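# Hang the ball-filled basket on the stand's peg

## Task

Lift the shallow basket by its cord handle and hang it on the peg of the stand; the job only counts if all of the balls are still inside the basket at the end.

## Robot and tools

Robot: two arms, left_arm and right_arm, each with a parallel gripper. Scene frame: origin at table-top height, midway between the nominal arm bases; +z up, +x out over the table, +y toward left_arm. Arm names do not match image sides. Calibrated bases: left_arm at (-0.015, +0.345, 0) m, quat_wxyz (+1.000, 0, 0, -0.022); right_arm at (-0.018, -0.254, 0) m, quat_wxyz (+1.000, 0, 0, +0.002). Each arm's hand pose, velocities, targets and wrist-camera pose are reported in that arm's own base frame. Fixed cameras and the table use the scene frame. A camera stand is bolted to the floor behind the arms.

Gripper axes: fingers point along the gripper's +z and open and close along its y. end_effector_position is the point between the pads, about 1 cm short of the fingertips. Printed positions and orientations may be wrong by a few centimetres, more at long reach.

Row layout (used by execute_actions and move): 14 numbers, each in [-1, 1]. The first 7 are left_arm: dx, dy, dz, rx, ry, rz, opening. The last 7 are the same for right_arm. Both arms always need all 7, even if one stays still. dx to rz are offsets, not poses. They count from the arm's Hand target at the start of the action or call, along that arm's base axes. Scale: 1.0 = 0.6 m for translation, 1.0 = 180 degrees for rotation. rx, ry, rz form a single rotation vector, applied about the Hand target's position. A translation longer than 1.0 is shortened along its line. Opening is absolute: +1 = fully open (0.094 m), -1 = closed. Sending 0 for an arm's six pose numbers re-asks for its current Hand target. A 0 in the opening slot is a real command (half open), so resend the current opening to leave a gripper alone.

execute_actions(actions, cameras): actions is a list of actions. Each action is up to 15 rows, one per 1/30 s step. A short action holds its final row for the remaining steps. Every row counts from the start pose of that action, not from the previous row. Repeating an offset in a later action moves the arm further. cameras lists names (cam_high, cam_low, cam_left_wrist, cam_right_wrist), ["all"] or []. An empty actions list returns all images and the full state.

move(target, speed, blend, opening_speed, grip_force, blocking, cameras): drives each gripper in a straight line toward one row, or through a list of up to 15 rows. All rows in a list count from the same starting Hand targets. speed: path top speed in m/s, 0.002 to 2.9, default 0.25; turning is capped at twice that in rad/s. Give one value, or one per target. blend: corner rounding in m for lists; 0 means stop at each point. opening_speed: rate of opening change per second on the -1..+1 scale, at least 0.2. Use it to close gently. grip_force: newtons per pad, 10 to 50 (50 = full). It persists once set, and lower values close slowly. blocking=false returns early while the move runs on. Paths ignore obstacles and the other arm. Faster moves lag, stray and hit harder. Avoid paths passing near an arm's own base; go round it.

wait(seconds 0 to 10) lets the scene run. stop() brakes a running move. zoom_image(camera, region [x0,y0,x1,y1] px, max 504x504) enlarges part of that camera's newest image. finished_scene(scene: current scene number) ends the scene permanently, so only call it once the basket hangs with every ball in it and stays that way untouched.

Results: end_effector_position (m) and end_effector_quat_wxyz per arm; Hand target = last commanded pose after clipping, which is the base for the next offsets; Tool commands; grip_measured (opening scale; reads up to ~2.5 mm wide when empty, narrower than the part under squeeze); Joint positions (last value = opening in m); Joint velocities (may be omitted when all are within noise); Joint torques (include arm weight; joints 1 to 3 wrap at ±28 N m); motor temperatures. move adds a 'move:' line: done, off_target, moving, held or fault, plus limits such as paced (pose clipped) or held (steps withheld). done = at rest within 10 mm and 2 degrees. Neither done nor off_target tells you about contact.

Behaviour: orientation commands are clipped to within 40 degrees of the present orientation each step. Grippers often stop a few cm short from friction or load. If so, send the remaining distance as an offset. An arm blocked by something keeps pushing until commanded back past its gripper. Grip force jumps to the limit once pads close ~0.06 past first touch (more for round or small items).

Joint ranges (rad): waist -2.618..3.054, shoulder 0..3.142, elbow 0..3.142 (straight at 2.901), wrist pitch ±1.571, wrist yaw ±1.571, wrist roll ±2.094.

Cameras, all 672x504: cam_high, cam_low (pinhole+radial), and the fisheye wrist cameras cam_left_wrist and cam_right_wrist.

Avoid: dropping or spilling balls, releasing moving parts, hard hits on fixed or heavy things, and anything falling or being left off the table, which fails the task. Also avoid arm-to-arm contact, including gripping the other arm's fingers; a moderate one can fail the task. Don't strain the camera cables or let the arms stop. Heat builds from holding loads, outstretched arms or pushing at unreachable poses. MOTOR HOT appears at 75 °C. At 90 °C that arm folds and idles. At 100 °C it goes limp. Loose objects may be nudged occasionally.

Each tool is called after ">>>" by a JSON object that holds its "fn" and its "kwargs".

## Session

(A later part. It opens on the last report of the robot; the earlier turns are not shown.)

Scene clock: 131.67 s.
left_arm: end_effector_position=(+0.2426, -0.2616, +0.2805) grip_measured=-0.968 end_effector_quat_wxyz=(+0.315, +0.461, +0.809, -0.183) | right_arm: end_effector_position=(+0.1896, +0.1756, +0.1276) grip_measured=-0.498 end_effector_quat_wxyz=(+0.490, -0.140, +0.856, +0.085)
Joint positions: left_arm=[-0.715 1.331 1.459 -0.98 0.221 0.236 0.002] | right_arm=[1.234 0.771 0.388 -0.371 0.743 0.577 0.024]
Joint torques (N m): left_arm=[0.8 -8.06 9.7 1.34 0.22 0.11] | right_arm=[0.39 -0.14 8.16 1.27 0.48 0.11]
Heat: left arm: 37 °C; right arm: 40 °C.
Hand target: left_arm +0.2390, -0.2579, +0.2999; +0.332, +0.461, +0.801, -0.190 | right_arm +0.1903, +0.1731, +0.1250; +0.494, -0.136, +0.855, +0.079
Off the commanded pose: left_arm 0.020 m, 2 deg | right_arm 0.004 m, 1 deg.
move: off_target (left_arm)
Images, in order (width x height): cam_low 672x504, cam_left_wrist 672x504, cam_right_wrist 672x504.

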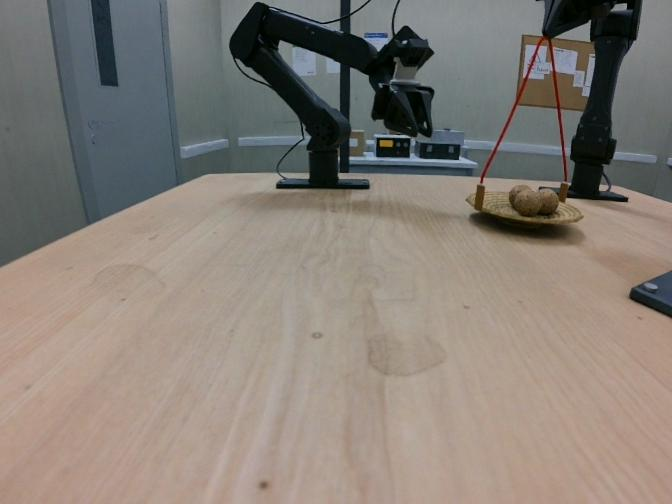

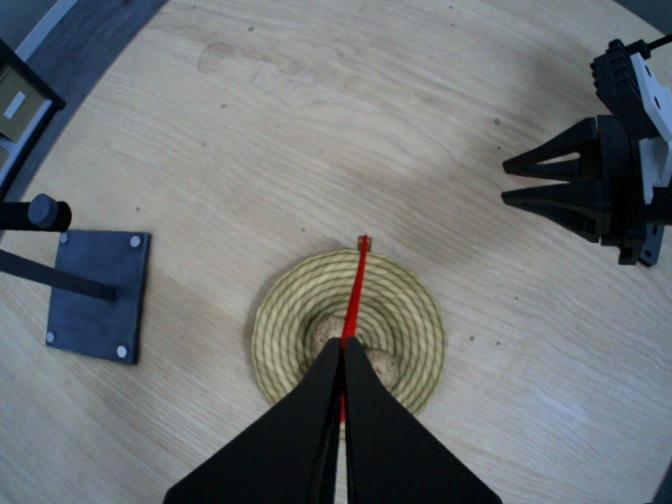

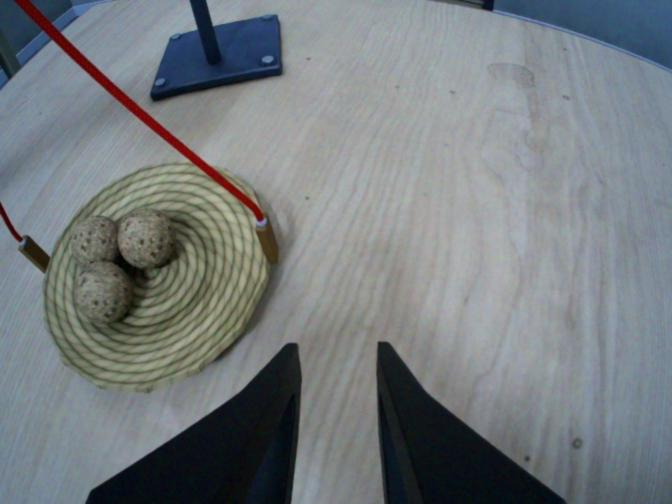

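>>> {"fn": "move", "kwargs": {"target": [0,0,-0.05,0,0,0,-1,0,0,0,0,0,0,-0.5], "speed": 0.06, "cameras": ["cam_low","cam_left_wrist","cam_right_wrist"]}}

>>> {"fn": "zoom_image", "kwargs": {"camera": "cam_low", "region": [420, 20, 660, 260]}}

Scene clock: 134.47 s.
left_arm: end_effector_position=(+0.2410, -0.2605, +0.2657) grip_measured=-0.968 end_effector_quat_wxyz=(+0.322, +0.461, +0.806, -0.185) | right_arm: end_effector_position=(+0.1896, +0.1756, +0.1276) grip_measured=-0.498 end_effector_quat_wxyz=(+0.490, -0.140, +0.856, +0.085)
Joint positions: left_arm=[-0.715 1.293 1.36 -0.904 0.222 0.237 0.002] | right_arm=[1.234 0.771 0.388 -0.371 0.743 0.577 0.024]
Joint torques (N m): left_arm=[0.84 -7.97 5.91 1.8 0.21 0.08] | right_arm=[0.39 -0.18 8.16 1.27 0.49 0.11]
Heat: left arm: 38 °C; right arm: 39 °C.
Hand target: left_arm +0.2390, -0.2579, +0.2699; +0.332, +0.461, +0.801, -0.190 | right_arm +0.1903, +0.1731, +0.1250; +0.494, -0.136, +0.855, +0.079
Off the commanded pose: left_arm 0.005 m, 2 deg | right_arm 0.004 m, 1 deg.
move: done
Images, in order (width x height): cam_low 672x504, cam_left_wrist 672x504, cam_right_wrist 672x504.

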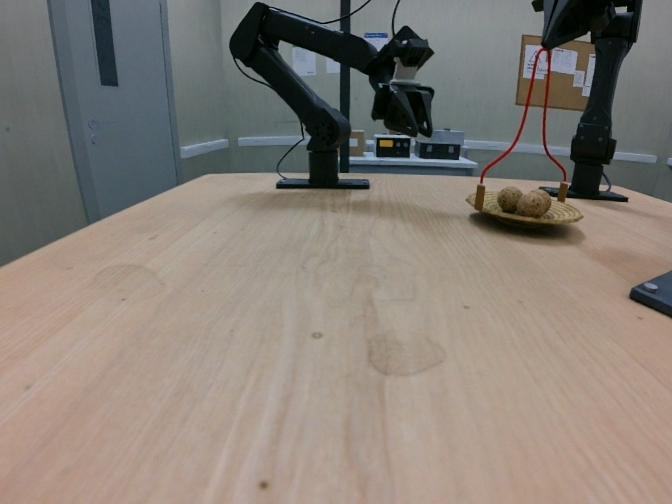

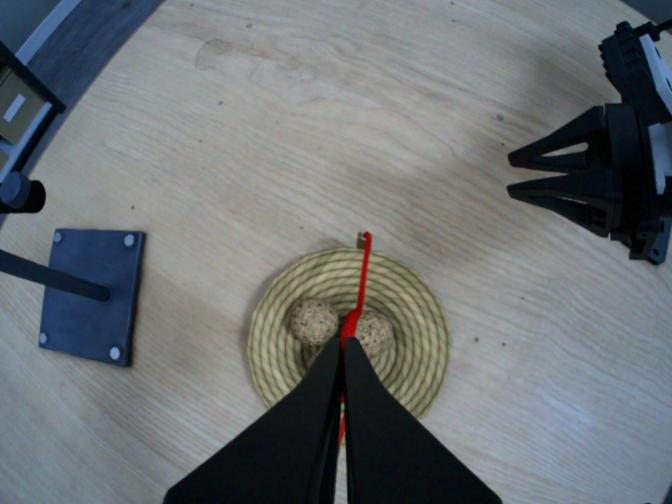

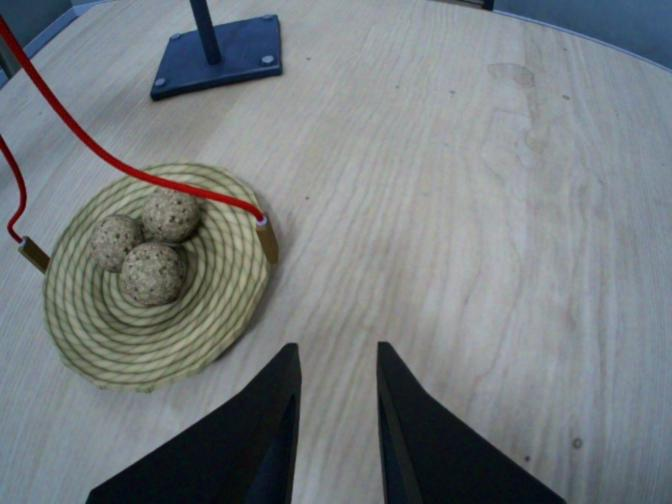

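Scaled by 2.100 from the camera's 672x504 image, which has a finer 960x720 frame.

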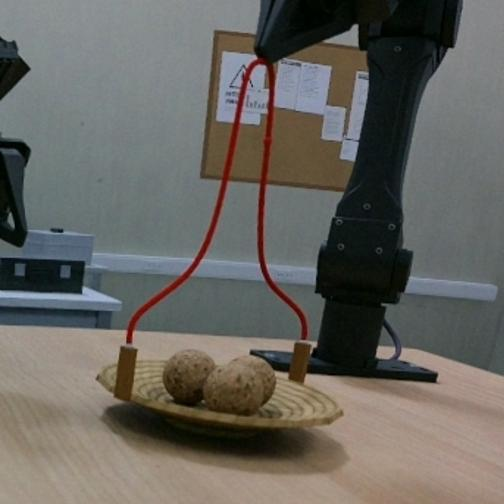

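>>> {"fn": "move", "kwargs": {"target": [0,0,0,0,0,0,-1,0.058,0.071,-0.046,0,0,0.022,-0.3], "speed": 0.1, "cameras": ["cam_low","cam_left_wrist","cam_right_wrist"]}}

Scene clock: 143.13 s.
left_arm: end_effector_position=(+0.2412, -0.2606, +0.2658) grip_measured=-0.968 end_effector_quat_wxyz=(+0.322, +0.460, +0.806, -0.185) | right_arm: end_effector_position=(+0.2256, +0.2207, +0.1077) grip_measured=-0.302 end_effector_quat_wxyz=(+0.497, -0.160, +0.846, +0.106)
Joint positions: left_arm=[-0.715 1.293 1.36 -0.903 0.222 0.237 0.002] | right_arm=[1.1 1.09 0.369 0.095 0.6 0.412 0.033]
Joint torques (N m): left_arm=[0.84 -7.95 5.9 1.76 0.2 0.08] | right_arm=[-0.51 -1.88 6.69 1.41 0.16 -0.02]
Heat: left arm: 37 °C; right arm: 39 °C.
Hand target: left_arm +0.2391, -0.2579, +0.2699; +0.332, +0.461, +0.801, -0.190 | right_arm +0.2250, +0.2157, +0.0975; +0.491, -0.165, +0.850, +0.096
Off the commanded pose: left_arm 0.005 m, 1 deg | right_arm 0.011 m, 2 deg.
move: off_target (right_arm)
Images, in order (width x height): cam_low 672x504, cam_left_wrist 672x504, cam_right_wrist 672x504.

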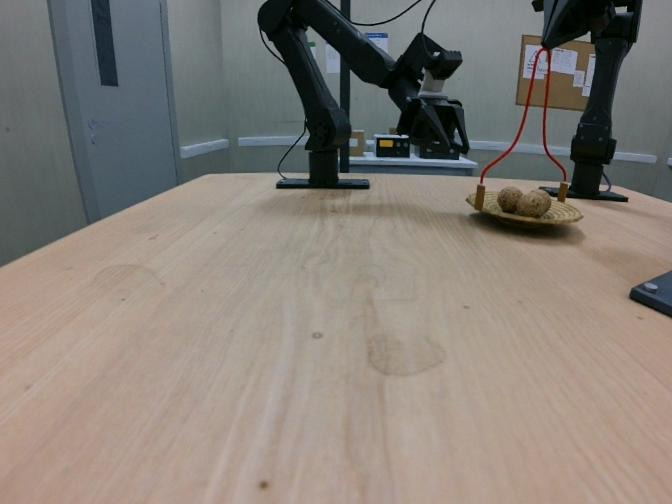

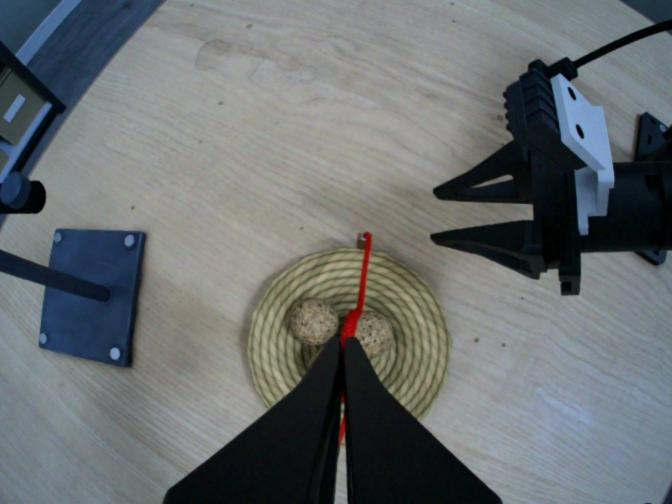

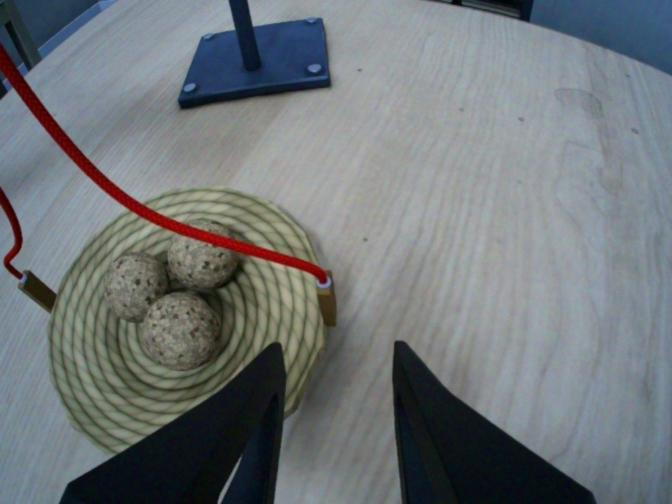

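>>> {"fn": "move", "kwargs": {"target": [0,0,0,0,0,0,-1,0.04,0.032,-0.043,0,0,0,-0.3], "speed": 0.08, "cameras": ["cam_low","cam_right_wrist"]}}

Scene clock: 149.23 s.
left_arm: end_effector_position=(+0.2412, -0.2606, +0.2658) grip_measured=-0.968 end_effector_quat_wxyz=(+0.322, +0.460, +0.806, -0.185) | right_arm: end_effector_position=(+0.2486, +0.2375, +0.0778) grip_measured=-0.302 end_effector_quat_wxyz=(+0.495, -0.162, +0.848, +0.103)
Joint positions: left_arm=[-0.715 1.293 1.36 -0.903 0.222 0.237 0.002] | right_arm=[1.038 1.345 0.368 0.365 0.552 0.368 0.033]
Joint torques (N m): left_arm=[0.83 -7.97 5.9 1.76 0.21 0.08] | right_arm=[-0.49 -3.07 6.94 1.45 0.13 -0.02]
Heat: left arm: 37 °C; right arm: 39 °C.
Hand target: left_arm +0.2391, -0.2579, +0.2699; +0.332, +0.461, +0.801, -0.190 | right_arm +0.2491, +0.2348, +0.0716; +0.491, -0.165, +0.850, +0.096
Off the commanded pose: left_arm 0.005 m, 1 deg | right_arm 0.007 m, 1 deg.
move: done
Images, in order (width x height): cam_low 672x504, cam_right_wrist 672x504.

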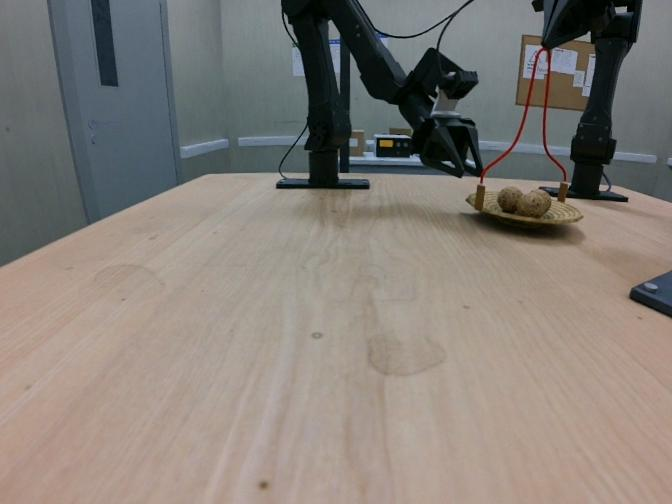

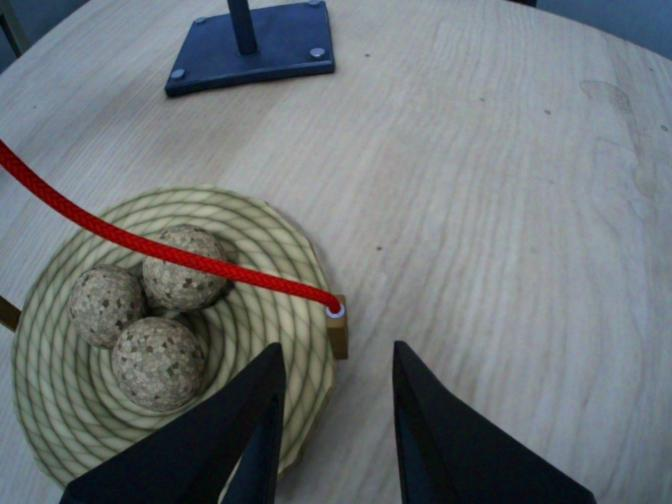

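>>> {"fn": "move", "kwargs": {"target": [0,0,0,0,0,0,-1,0.036,0.013,-0.025,0,0,0,-0.3], "speed": 0.05, "cameras": ["cam_low","cam_right_wrist"]}}

>>> {"fn": "zoom_image", "kwargs": {"camera": "cam_low", "region": [420, 130, 600, 250]}}

Scene clock: 154.83 s.
left_arm: end_effector_position=(+0.2412, -0.2606, +0.2658) grip_measured=-0.968 end_effector_quat_wxyz=(+0.322, +0.460, +0.806, -0.185) | right_arm: end_effector_position=(+0.2656, +0.2378, +0.0544) grip_measured=-0.302 end_effector_quat_wxyz=(+0.488, -0.166, +0.852, +0.094)
Joint positions: left_arm=[-0.715 1.293 1.36 -0.903 0.222 0.237 0.002] | right_arm=[0.972 1.496 0.368 0.513 0.5 0.325 0.033]
Joint torques (N m): left_arm=[0.83 -7.95 5.89 1.76 0.21 0.08] | right_arm=[-0.43 -3.56 8.98 1.47 0.11 -0.04]
Heat: left arm: 37 °C; right arm: 39 °C.
Hand target: left_arm +0.2391, -0.2579, +0.2699; +0.332, +0.461, +0.801, -0.190 | right_arm +0.2707, +0.2426, +0.0566; +0.491, -0.165, +0.850, +0.096
Off the commanded pose: left_arm 0.005 m, 1 deg | right_arm 0.007 m, 0 deg.
move: done
Images, in order (width x height): cam_low 672x504, cam_right_wrist 672x504.

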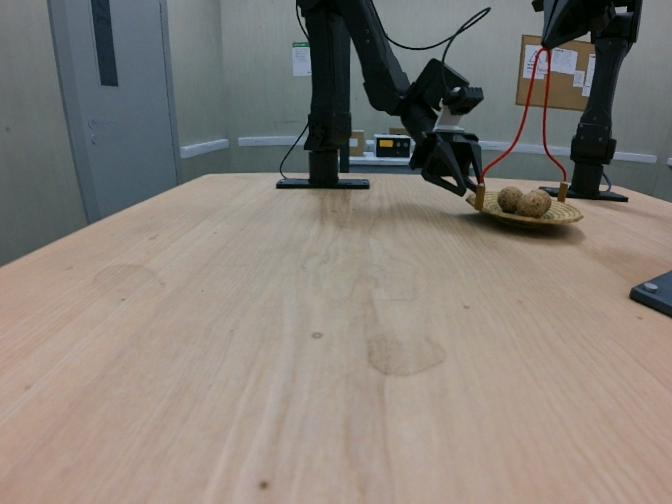

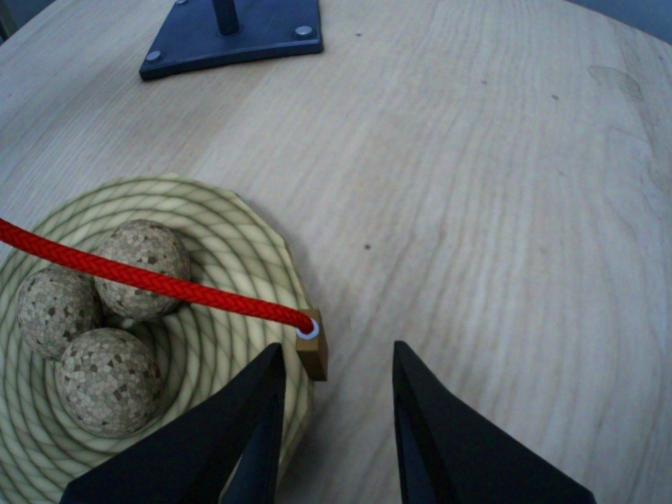

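Scaled by 2.800 from the camera's 672x504 image, which has a finer 960x720 frame.

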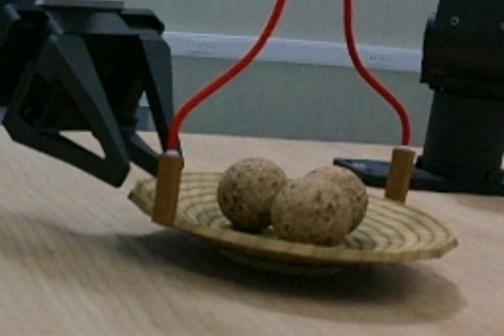

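>>> {"fn": "move", "kwargs": {"target": [0,0,0,0,0,0,-1,0.014,0.026,-0.002,0,0,0,-0.3], "speed": 0.05, "cameras": ["cam_low","cam_right_wrist"]}}

>>> {"fn": "zoom_image", "kwargs": {"camera": "cam_low", "region": [420, 130, 600, 250]}}

Scene clock: 158.00 s.
left_arm: end_effector_position=(+0.2412, -0.2606, +0.2658) grip_measured=-0.968 end_effector_quat_wxyz=(+0.322, +0.460, +0.806, -0.185) | right_arm: end_effector_position=(+0.2754, +0.2523, +0.0539) grip_measured=-0.302 end_effector_quat_wxyz=(+0.488, -0.166, +0.852, +0.094)
Joint positions: left_arm=[-0.715 1.293 1.36 -0.903 0.222 0.237 0.002] | right_arm=[0.972 1.568 0.432 0.521 0.499 0.325 0.033]
Joint torques (N m): left_arm=[0.84 -7.98 5.9 1.76 0.21 0.08] | right_arm=[0.2 -4.12 8.99 1.46 0.18 0.02]
Heat: left arm: 37 °C; right arm: 39 °C.
Hand target: left_arm +0.2391, -0.2579, +0.2699; +0.332, +0.461, +0.801, -0.190 | right_arm +0.2791, +0.2582, +0.0555; +0.491, -0.165, +0.850, +0.096
Off the commanded pose: left_arm 0.005 m, 1 deg | right_arm 0.007 m, 0 deg.
move: done
Images, in order (width x height): cam_low 672x504, cam_right_wrist 672x504.

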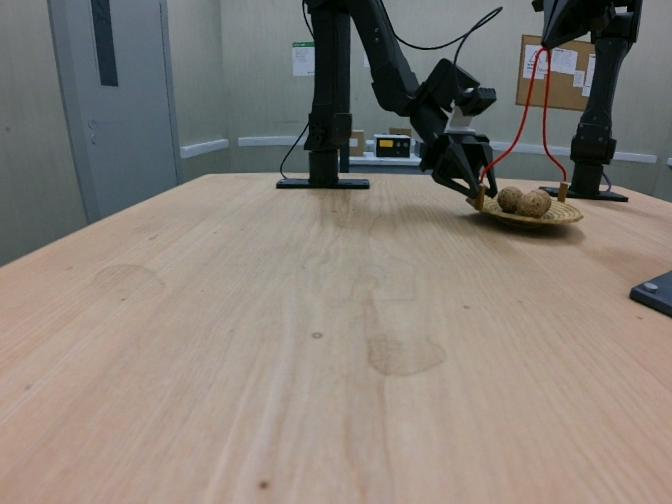

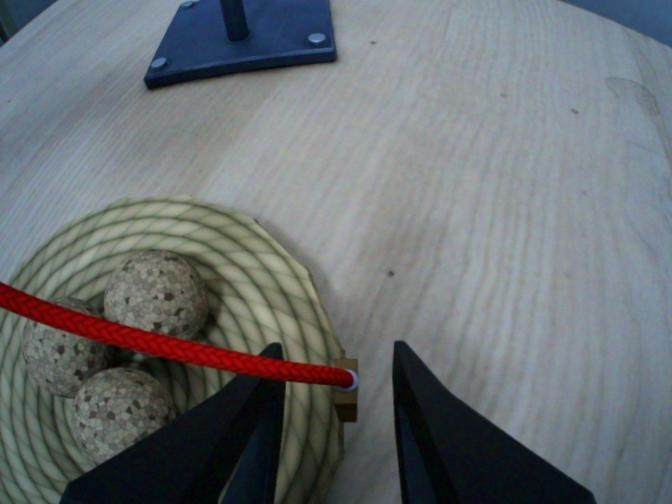

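Scaled by 2.800 from the camera's 672x504 image, which has a finer 960x720 frame.

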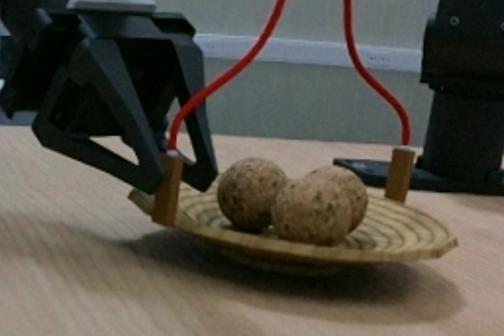

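>>> {"fn": "move", "kwargs": {"target": [0,0,0,0,0,0,-1,0,0,0,0,0,0,-1], "opening_speed": 0.25, "cameras": ["cam_low","cam_right_wrist","cam_left_wrist"]}}

>>> {"fn": "zoom_image", "kwargs": {"camera": "cam_low", "region": [420, 20, 660, 250]}}

Scene clock: 163.13 s.
left_arm: end_effector_position=(+0.2412, -0.2606, +0.2658) grip_measured=-0.968 end_effector_quat_wxyz=(+0.322, +0.460, +0.806, -0.185) | right_arm: end_effector_position=(+0.2754, +0.2523, +0.0539) grip_measured=-0.875 end_effector_quat_wxyz=(+0.488, -0.166, +0.852, +0.094)
Joint positions: left_arm=[-0.715 1.293 1.36 -0.903 0.222 0.237 0.002] | right_arm=[0.972 1.568 0.432 0.521 0.499 0.325 0.006]
Joint torques (N m): left_arm=[0.83 -7.95 5.9 1.76 0.2 0.08] | right_arm=[0.17 -4.12 8.96 1.46 0.18 0.03]
Heat: left arm: 37 °C; right arm: 40 °C.
Hand target: left_arm +0.2391, -0.2579, +0.2699; +0.332, +0.461, +0.801, -0.190 | right_arm +0.2791, +0.2582, +0.0554; +0.491, -0.165, +0.850, +0.096
Off the commanded pose: left_arm 0.005 m, 1 deg | right_arm 0.007 m, 0 deg.
move: done
Images, in order (width x height): cam_low 672x504, cam_left_wrist 672x504, cam_right_wrist 672x504.

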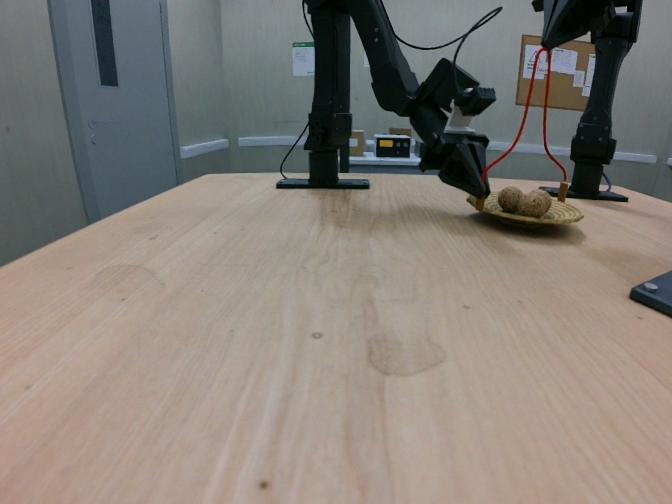

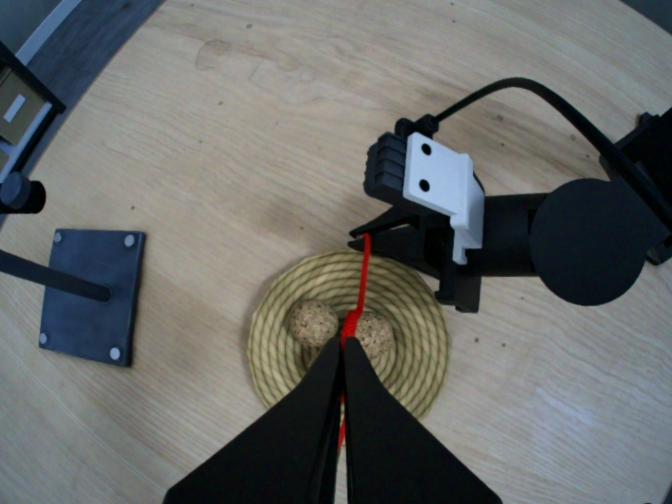

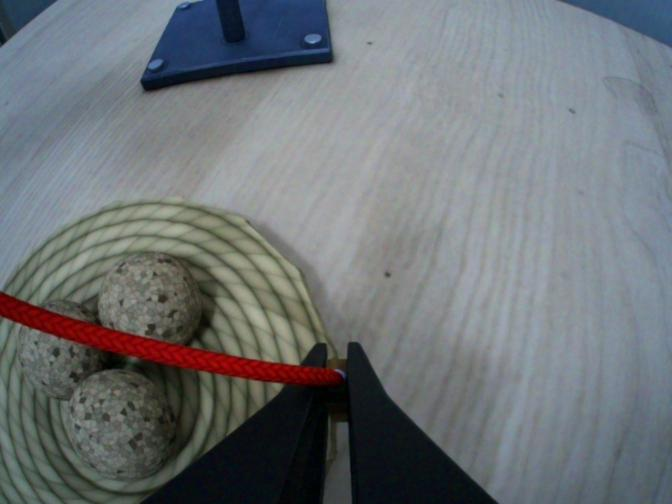

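Scaled by 2.100 from the camera's 672x504 image, which has a finer 960x720 frame.

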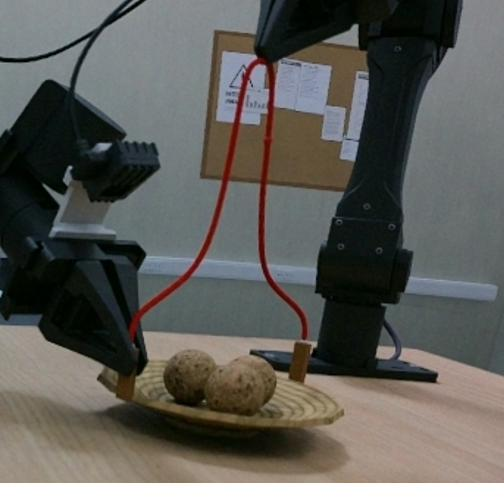

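>>> {"fn": "move", "kwargs": {"target": [0,0,0.067,0,0,0,-1,0,0,0.083,0.031,0.0125,0,-1], "speed": 0.04, "cameras": ["cam_low","cam_right_wrist","cam_left_wrist"]}}

>>> {"fn": "zoom_image", "kwargs": {"camera": "cam_low", "region": [420, 20, 660, 250]}}

Scene clock: 170.33 s.
left_arm: end_effector_position=(+0.2380, -0.2580, +0.3060) grip_measured=-0.968 end_effector_quat_wxyz=(+0.335, +0.460, +0.801, -0.188) | right_arm: end_effector_position=(+0.2709, +0.2503, +0.0800) grip_measured=-0.875 end_effector_quat_wxyz=(+0.461, -0.160, +0.865, +0.115)
Joint positions: left_arm=[-0.715 1.31 1.522 -1.02 0.223 0.237 0.002] | right_arm=[0.947 1.409 0.494 0.267 0.427 0.366 0.006]
Joint torques (N m): left_arm=[0.87 -3.86 9.18 1.38 0.2 0.07] | right_arm=[-0.5 -8.08 11.14 1.45 0.13 0.22]
Heat: left arm: 37 °C; right arm: 40 °C.
Hand target: left_arm +0.2390, -0.2579, +0.3101; +0.332, +0.461, +0.801, -0.190 | right_arm +0.2791, +0.2582, +0.1053; +0.482, -0.139, +0.854, +0.140
Off the commanded pose: left_arm 0.004 m, 1 deg | right_arm 0.028 m, 5 deg.
move: off_target (right_arm)
Images, in order (width x height): cam_low 672x504, cam_left_wrist 672x504, cam_right_wrist 672x504.

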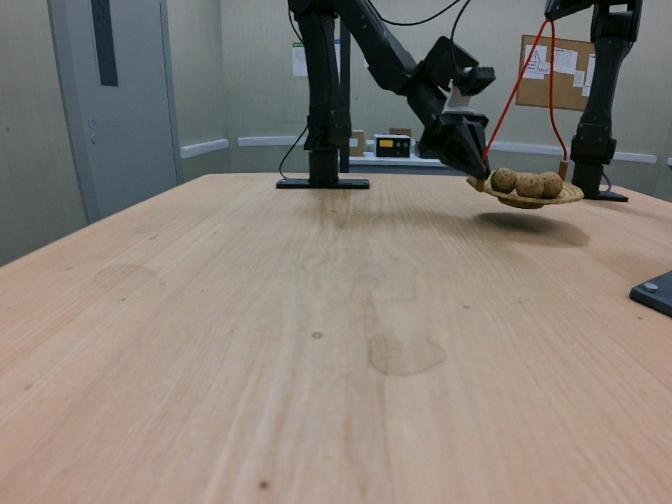

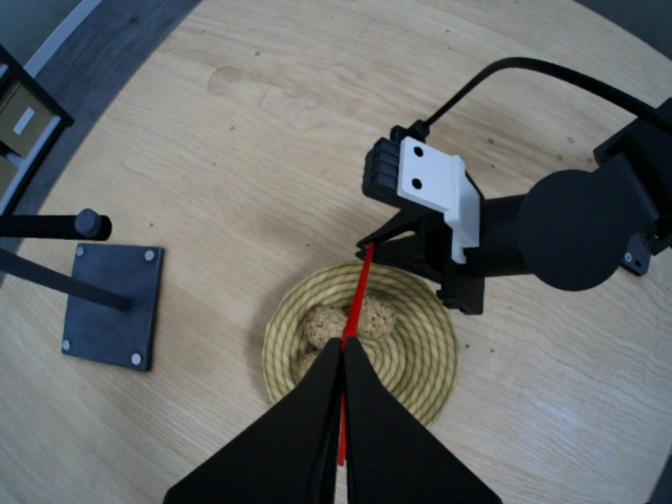

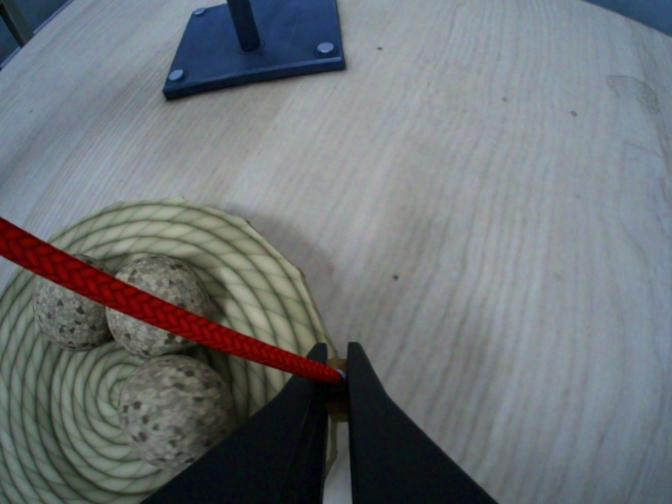

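Scaled by 2.100 from the camera's 672x504 image, which has a finer 960x720 frame.

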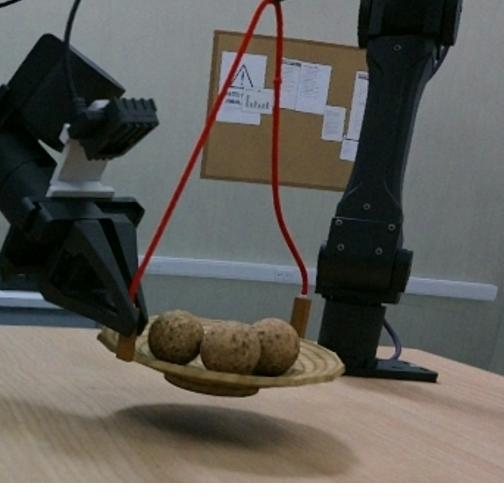

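>>> {"fn": "move", "kwargs": {"target": [0,0,0,0,0,0,-1,0,0,0.058,0,0,0,-1], "speed": 0.04, "cameras": ["cam_low","cam_right_wrist","cam_left_wrist"]}}

>>> {"fn": "zoom_image", "kwargs": {"camera": "cam_low", "region": [420, 0, 660, 230]}}

Scene clock: 173.97 s.
left_arm: end_effector_position=(+0.2379, -0.2580, +0.3059) grip_measured=-0.968 end_effector_quat_wxyz=(+0.335, +0.460, +0.801, -0.188) | right_arm: end_effector_position=(+0.2709, +0.2507, +0.1109) grip_measured=-0.875 end_effector_quat_wxyz=(+0.456, -0.162, +0.868, +0.112)
Joint positions: left_arm=[-0.715 1.31 1.522 -1.021 0.223 0.237 0.002] | right_arm=[0.947 1.32 0.586 0.074 0.426 0.367 0.006]
Joint torques (N m): left_arm=[0.87 -3.85 9.2 1.41 0.2 0.08] | right_arm=[-0.49 -7.86 12.1 1.5 0.11 0.21]
Heat: left arm: 38 °C; right arm: 41 °C.
Hand target: left_arm +0.2390, -0.2580, +0.3101; +0.332, +0.461, +0.801, -0.190 | right_arm +0.2791, +0.2582, +0.1400; +0.481, -0.139, +0.854, +0.140
Off the commanded pose: left_arm 0.004 m, 1 deg | right_arm 0.031 m, 5 deg.
move: off_target (right_arm)
Images, in order (width x height): cam_low 672x504, cam_left_wrist 672x504, cam_right_wrist 672x504.

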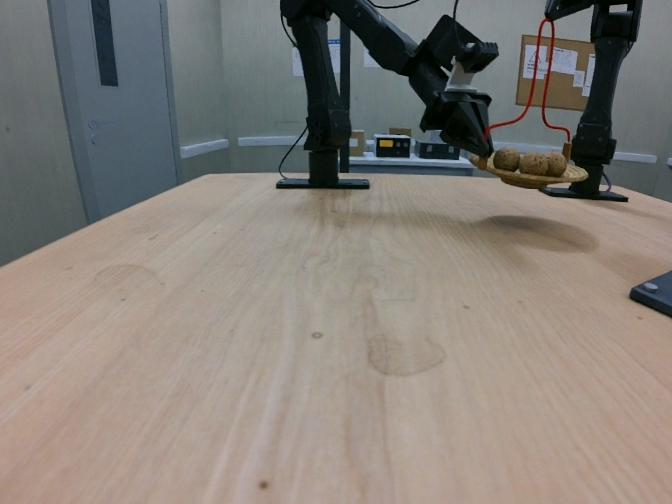

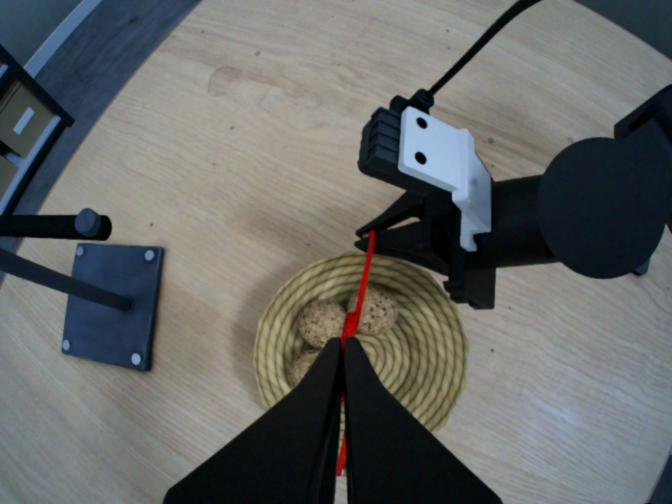

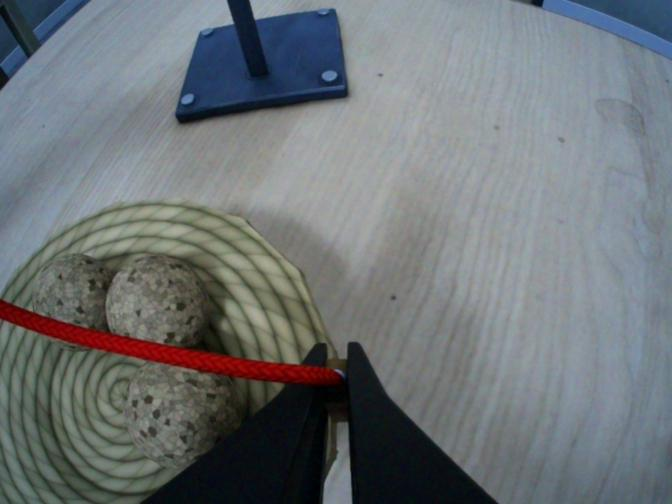

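Scaled by 2.100 from the camera's 672x504 image, which has a finer 960x720 frame.

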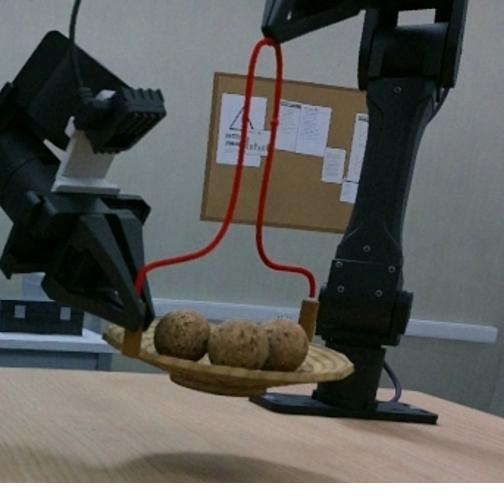

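>>> {"fn": "move", "kwargs": {"target": [0.016,-0.0265,0.123,0,0,0,-1,0.04,-0.073,0.055,0,0,0,-1], "speed": 0.05, "cameras": ["all"]}}

>>> {"fn": "zoom_image", "kwargs": {"camera": "cam_low", "region": [420, 0, 660, 230]}}

Scene clock: 195.87 s.
left_arm: end_effector_position=(+0.2504, -0.2728, +0.3760) grip_measured=-0.968 end_effector_quat_wxyz=(+0.327, +0.462, +0.803, -0.188) | right_arm: end_effector_position=(+0.2999, +0.2189, +0.1606) grip_measured=-0.875 end_effector_quat_wxyz=(+0.474, -0.150, +0.856, +0.140)
Joint positions: left_arm=[-0.723 1.566 2.087 -1.346 0.223 0.234 0.002] | right_arm=[0.745 1.177 0.646 -0.023 0.243 0.262 0.006]
Joint torques (N m): left_arm=[-0.72 -6.23 8.64 1.45 0.08 -0.08] | right_arm=[-0.88 -5.86 11.58 1.23 0.14 0.08]
Heat: left arm: 41 °C; right arm: 42 °C.
Hand target: left_arm +0.2485, -0.2739, +0.3839; +0.332, +0.461, +0.800, -0.190 | right_arm +0.3031, +0.2144, +0.1730; +0.482, -0.139, +0.854, +0.140
Off the commanded pose: left_arm 0.008 m, 1 deg | right_arm 0.014 m, 2 deg.
move: off_target (right_arm)

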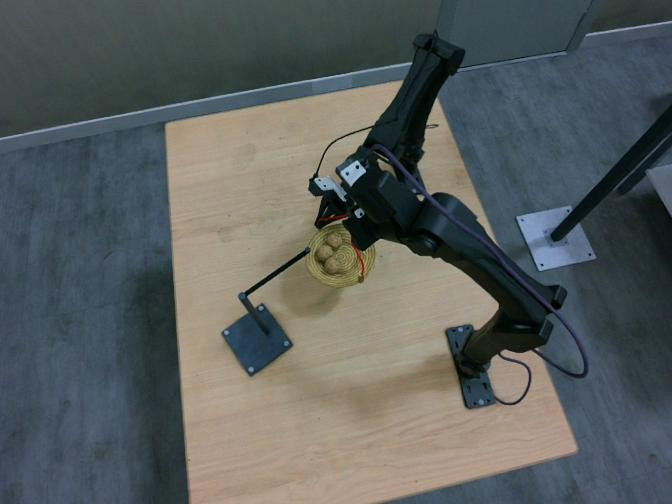

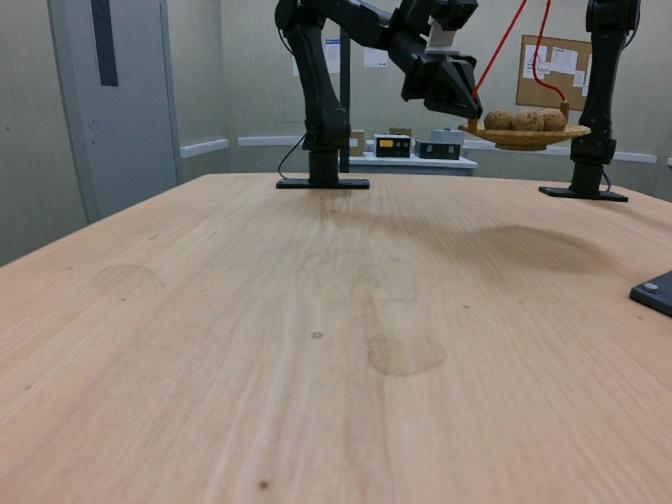

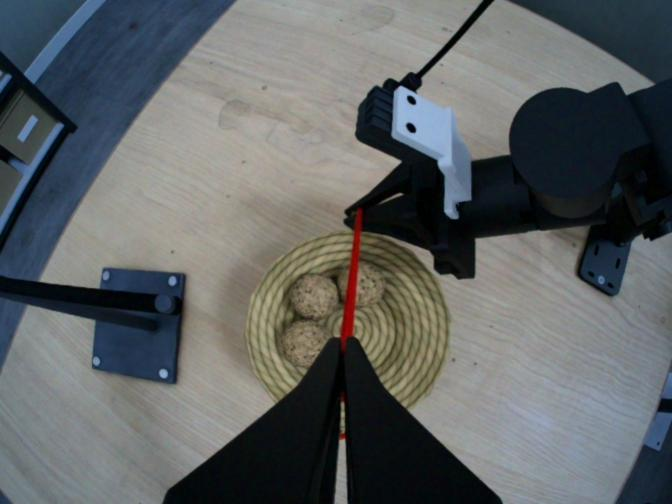

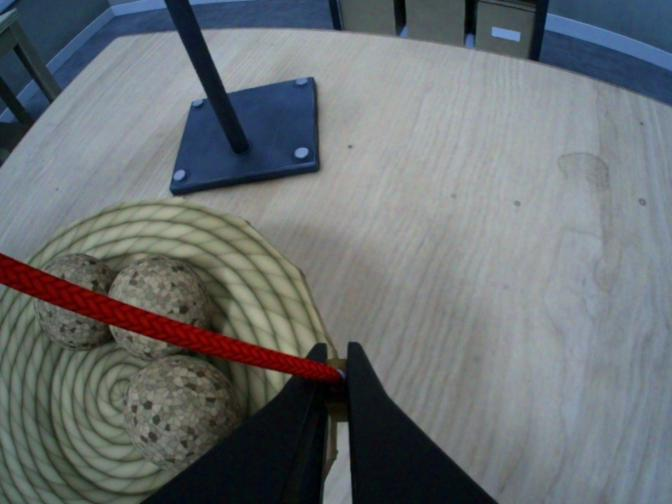

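Scaled by 2.100 from the camera's 672x504 image, which has a finer 960x720 frame.

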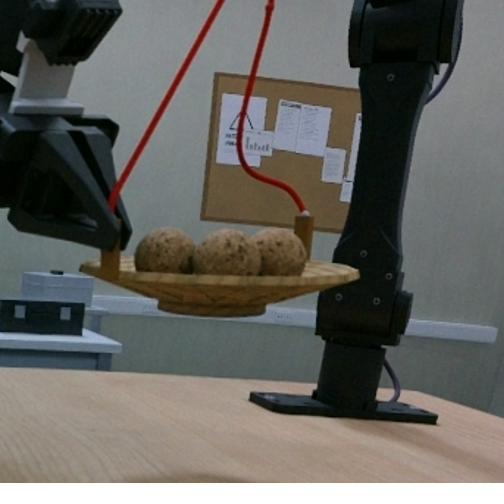

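>>> {"fn": "move", "kwargs": {"target": [0.1,0.0535,0.005,0,0,0,-1,0.105,0.0495,0,0,0,0,-1], "speed": 0.05, "cameras": ["all"]}}

>>> {"fn": "zoom_image", "kwargs": {"camera": "cam_left_wrist", "region": [150, 150, 450, 400]}}

Scene clock: 204.50 s.
left_arm: end_effector_position=(+0.3084, -0.2420, +0.3824) grip_measured=-0.968 end_effector_quat_wxyz=(+0.330, +0.459, +0.804, -0.186) | right_arm: end_effector_position=(+0.3569, +0.2448, +0.1690) grip_measured=-0.875 end_effector_quat_wxyz=(+0.477, -0.149, +0.854, +0.142)
Joint positions: left_arm=[-0.506 1.726 2.309 -1.449 0.359 0.399 0.002] | right_arm=[0.675 1.423 0.844 0.041 0.184 0.226 0.006]
Joint velocities: left_arm=[within noise] | right_arm=[0.012 -0.002 0.002 0.066 -0.066 -0.154 0.001]
Joint torques (N m): left_arm=[0.8 -7.27 8.06 1.35 0.26 0.11] | right_arm=[-0.94 -4.66 11.95 1.52 0.08 0.09]
Heat: left arm: 41 °C; right arm: 43 °C.
Hand target: left_arm +0.3086, -0.2417, +0.3869; +0.332, +0.461, +0.801, -0.190 | right_arm +0.3660, +0.2442, +0.1730; +0.482, -0.139, +0.854, +0.140
Off the commanded pose: left_arm 0.005 m, 1 deg | right_arm 0.010 m, 1 deg.
move: done

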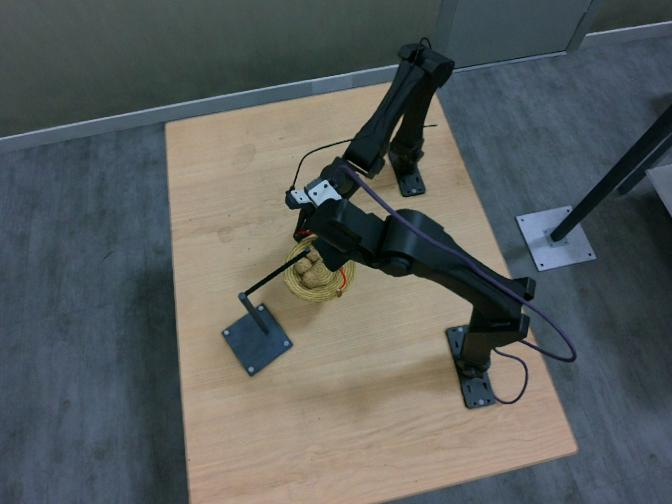

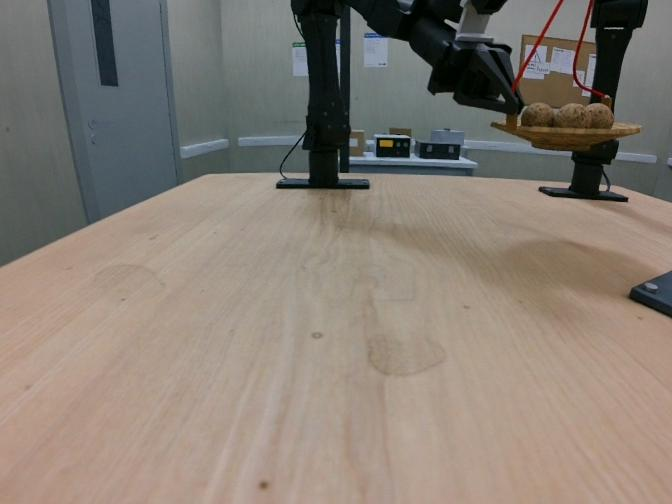

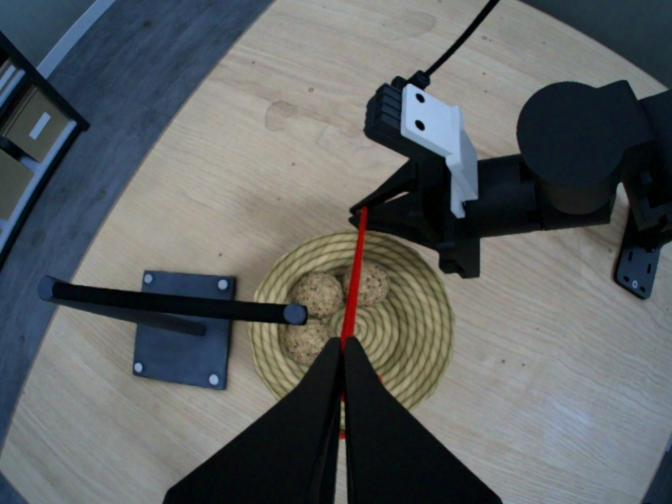

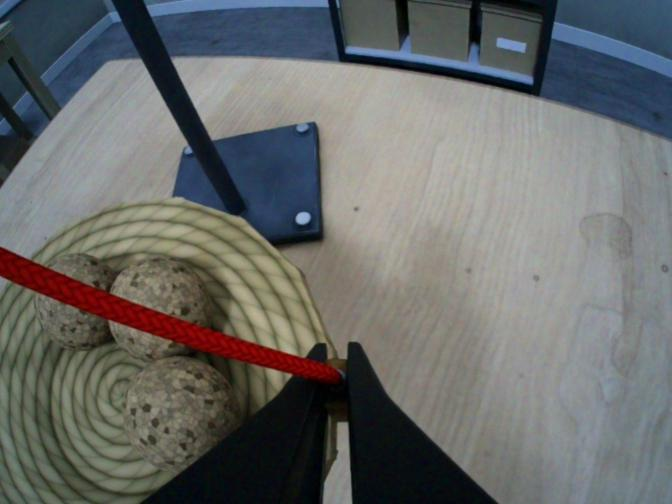

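Scaled by 1.680 from the camera's 672x504 image, which has a finer 960x720 frame.

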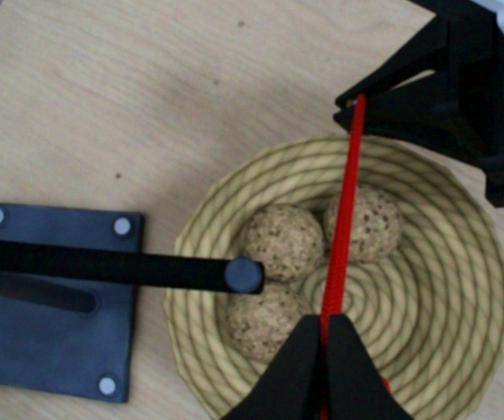

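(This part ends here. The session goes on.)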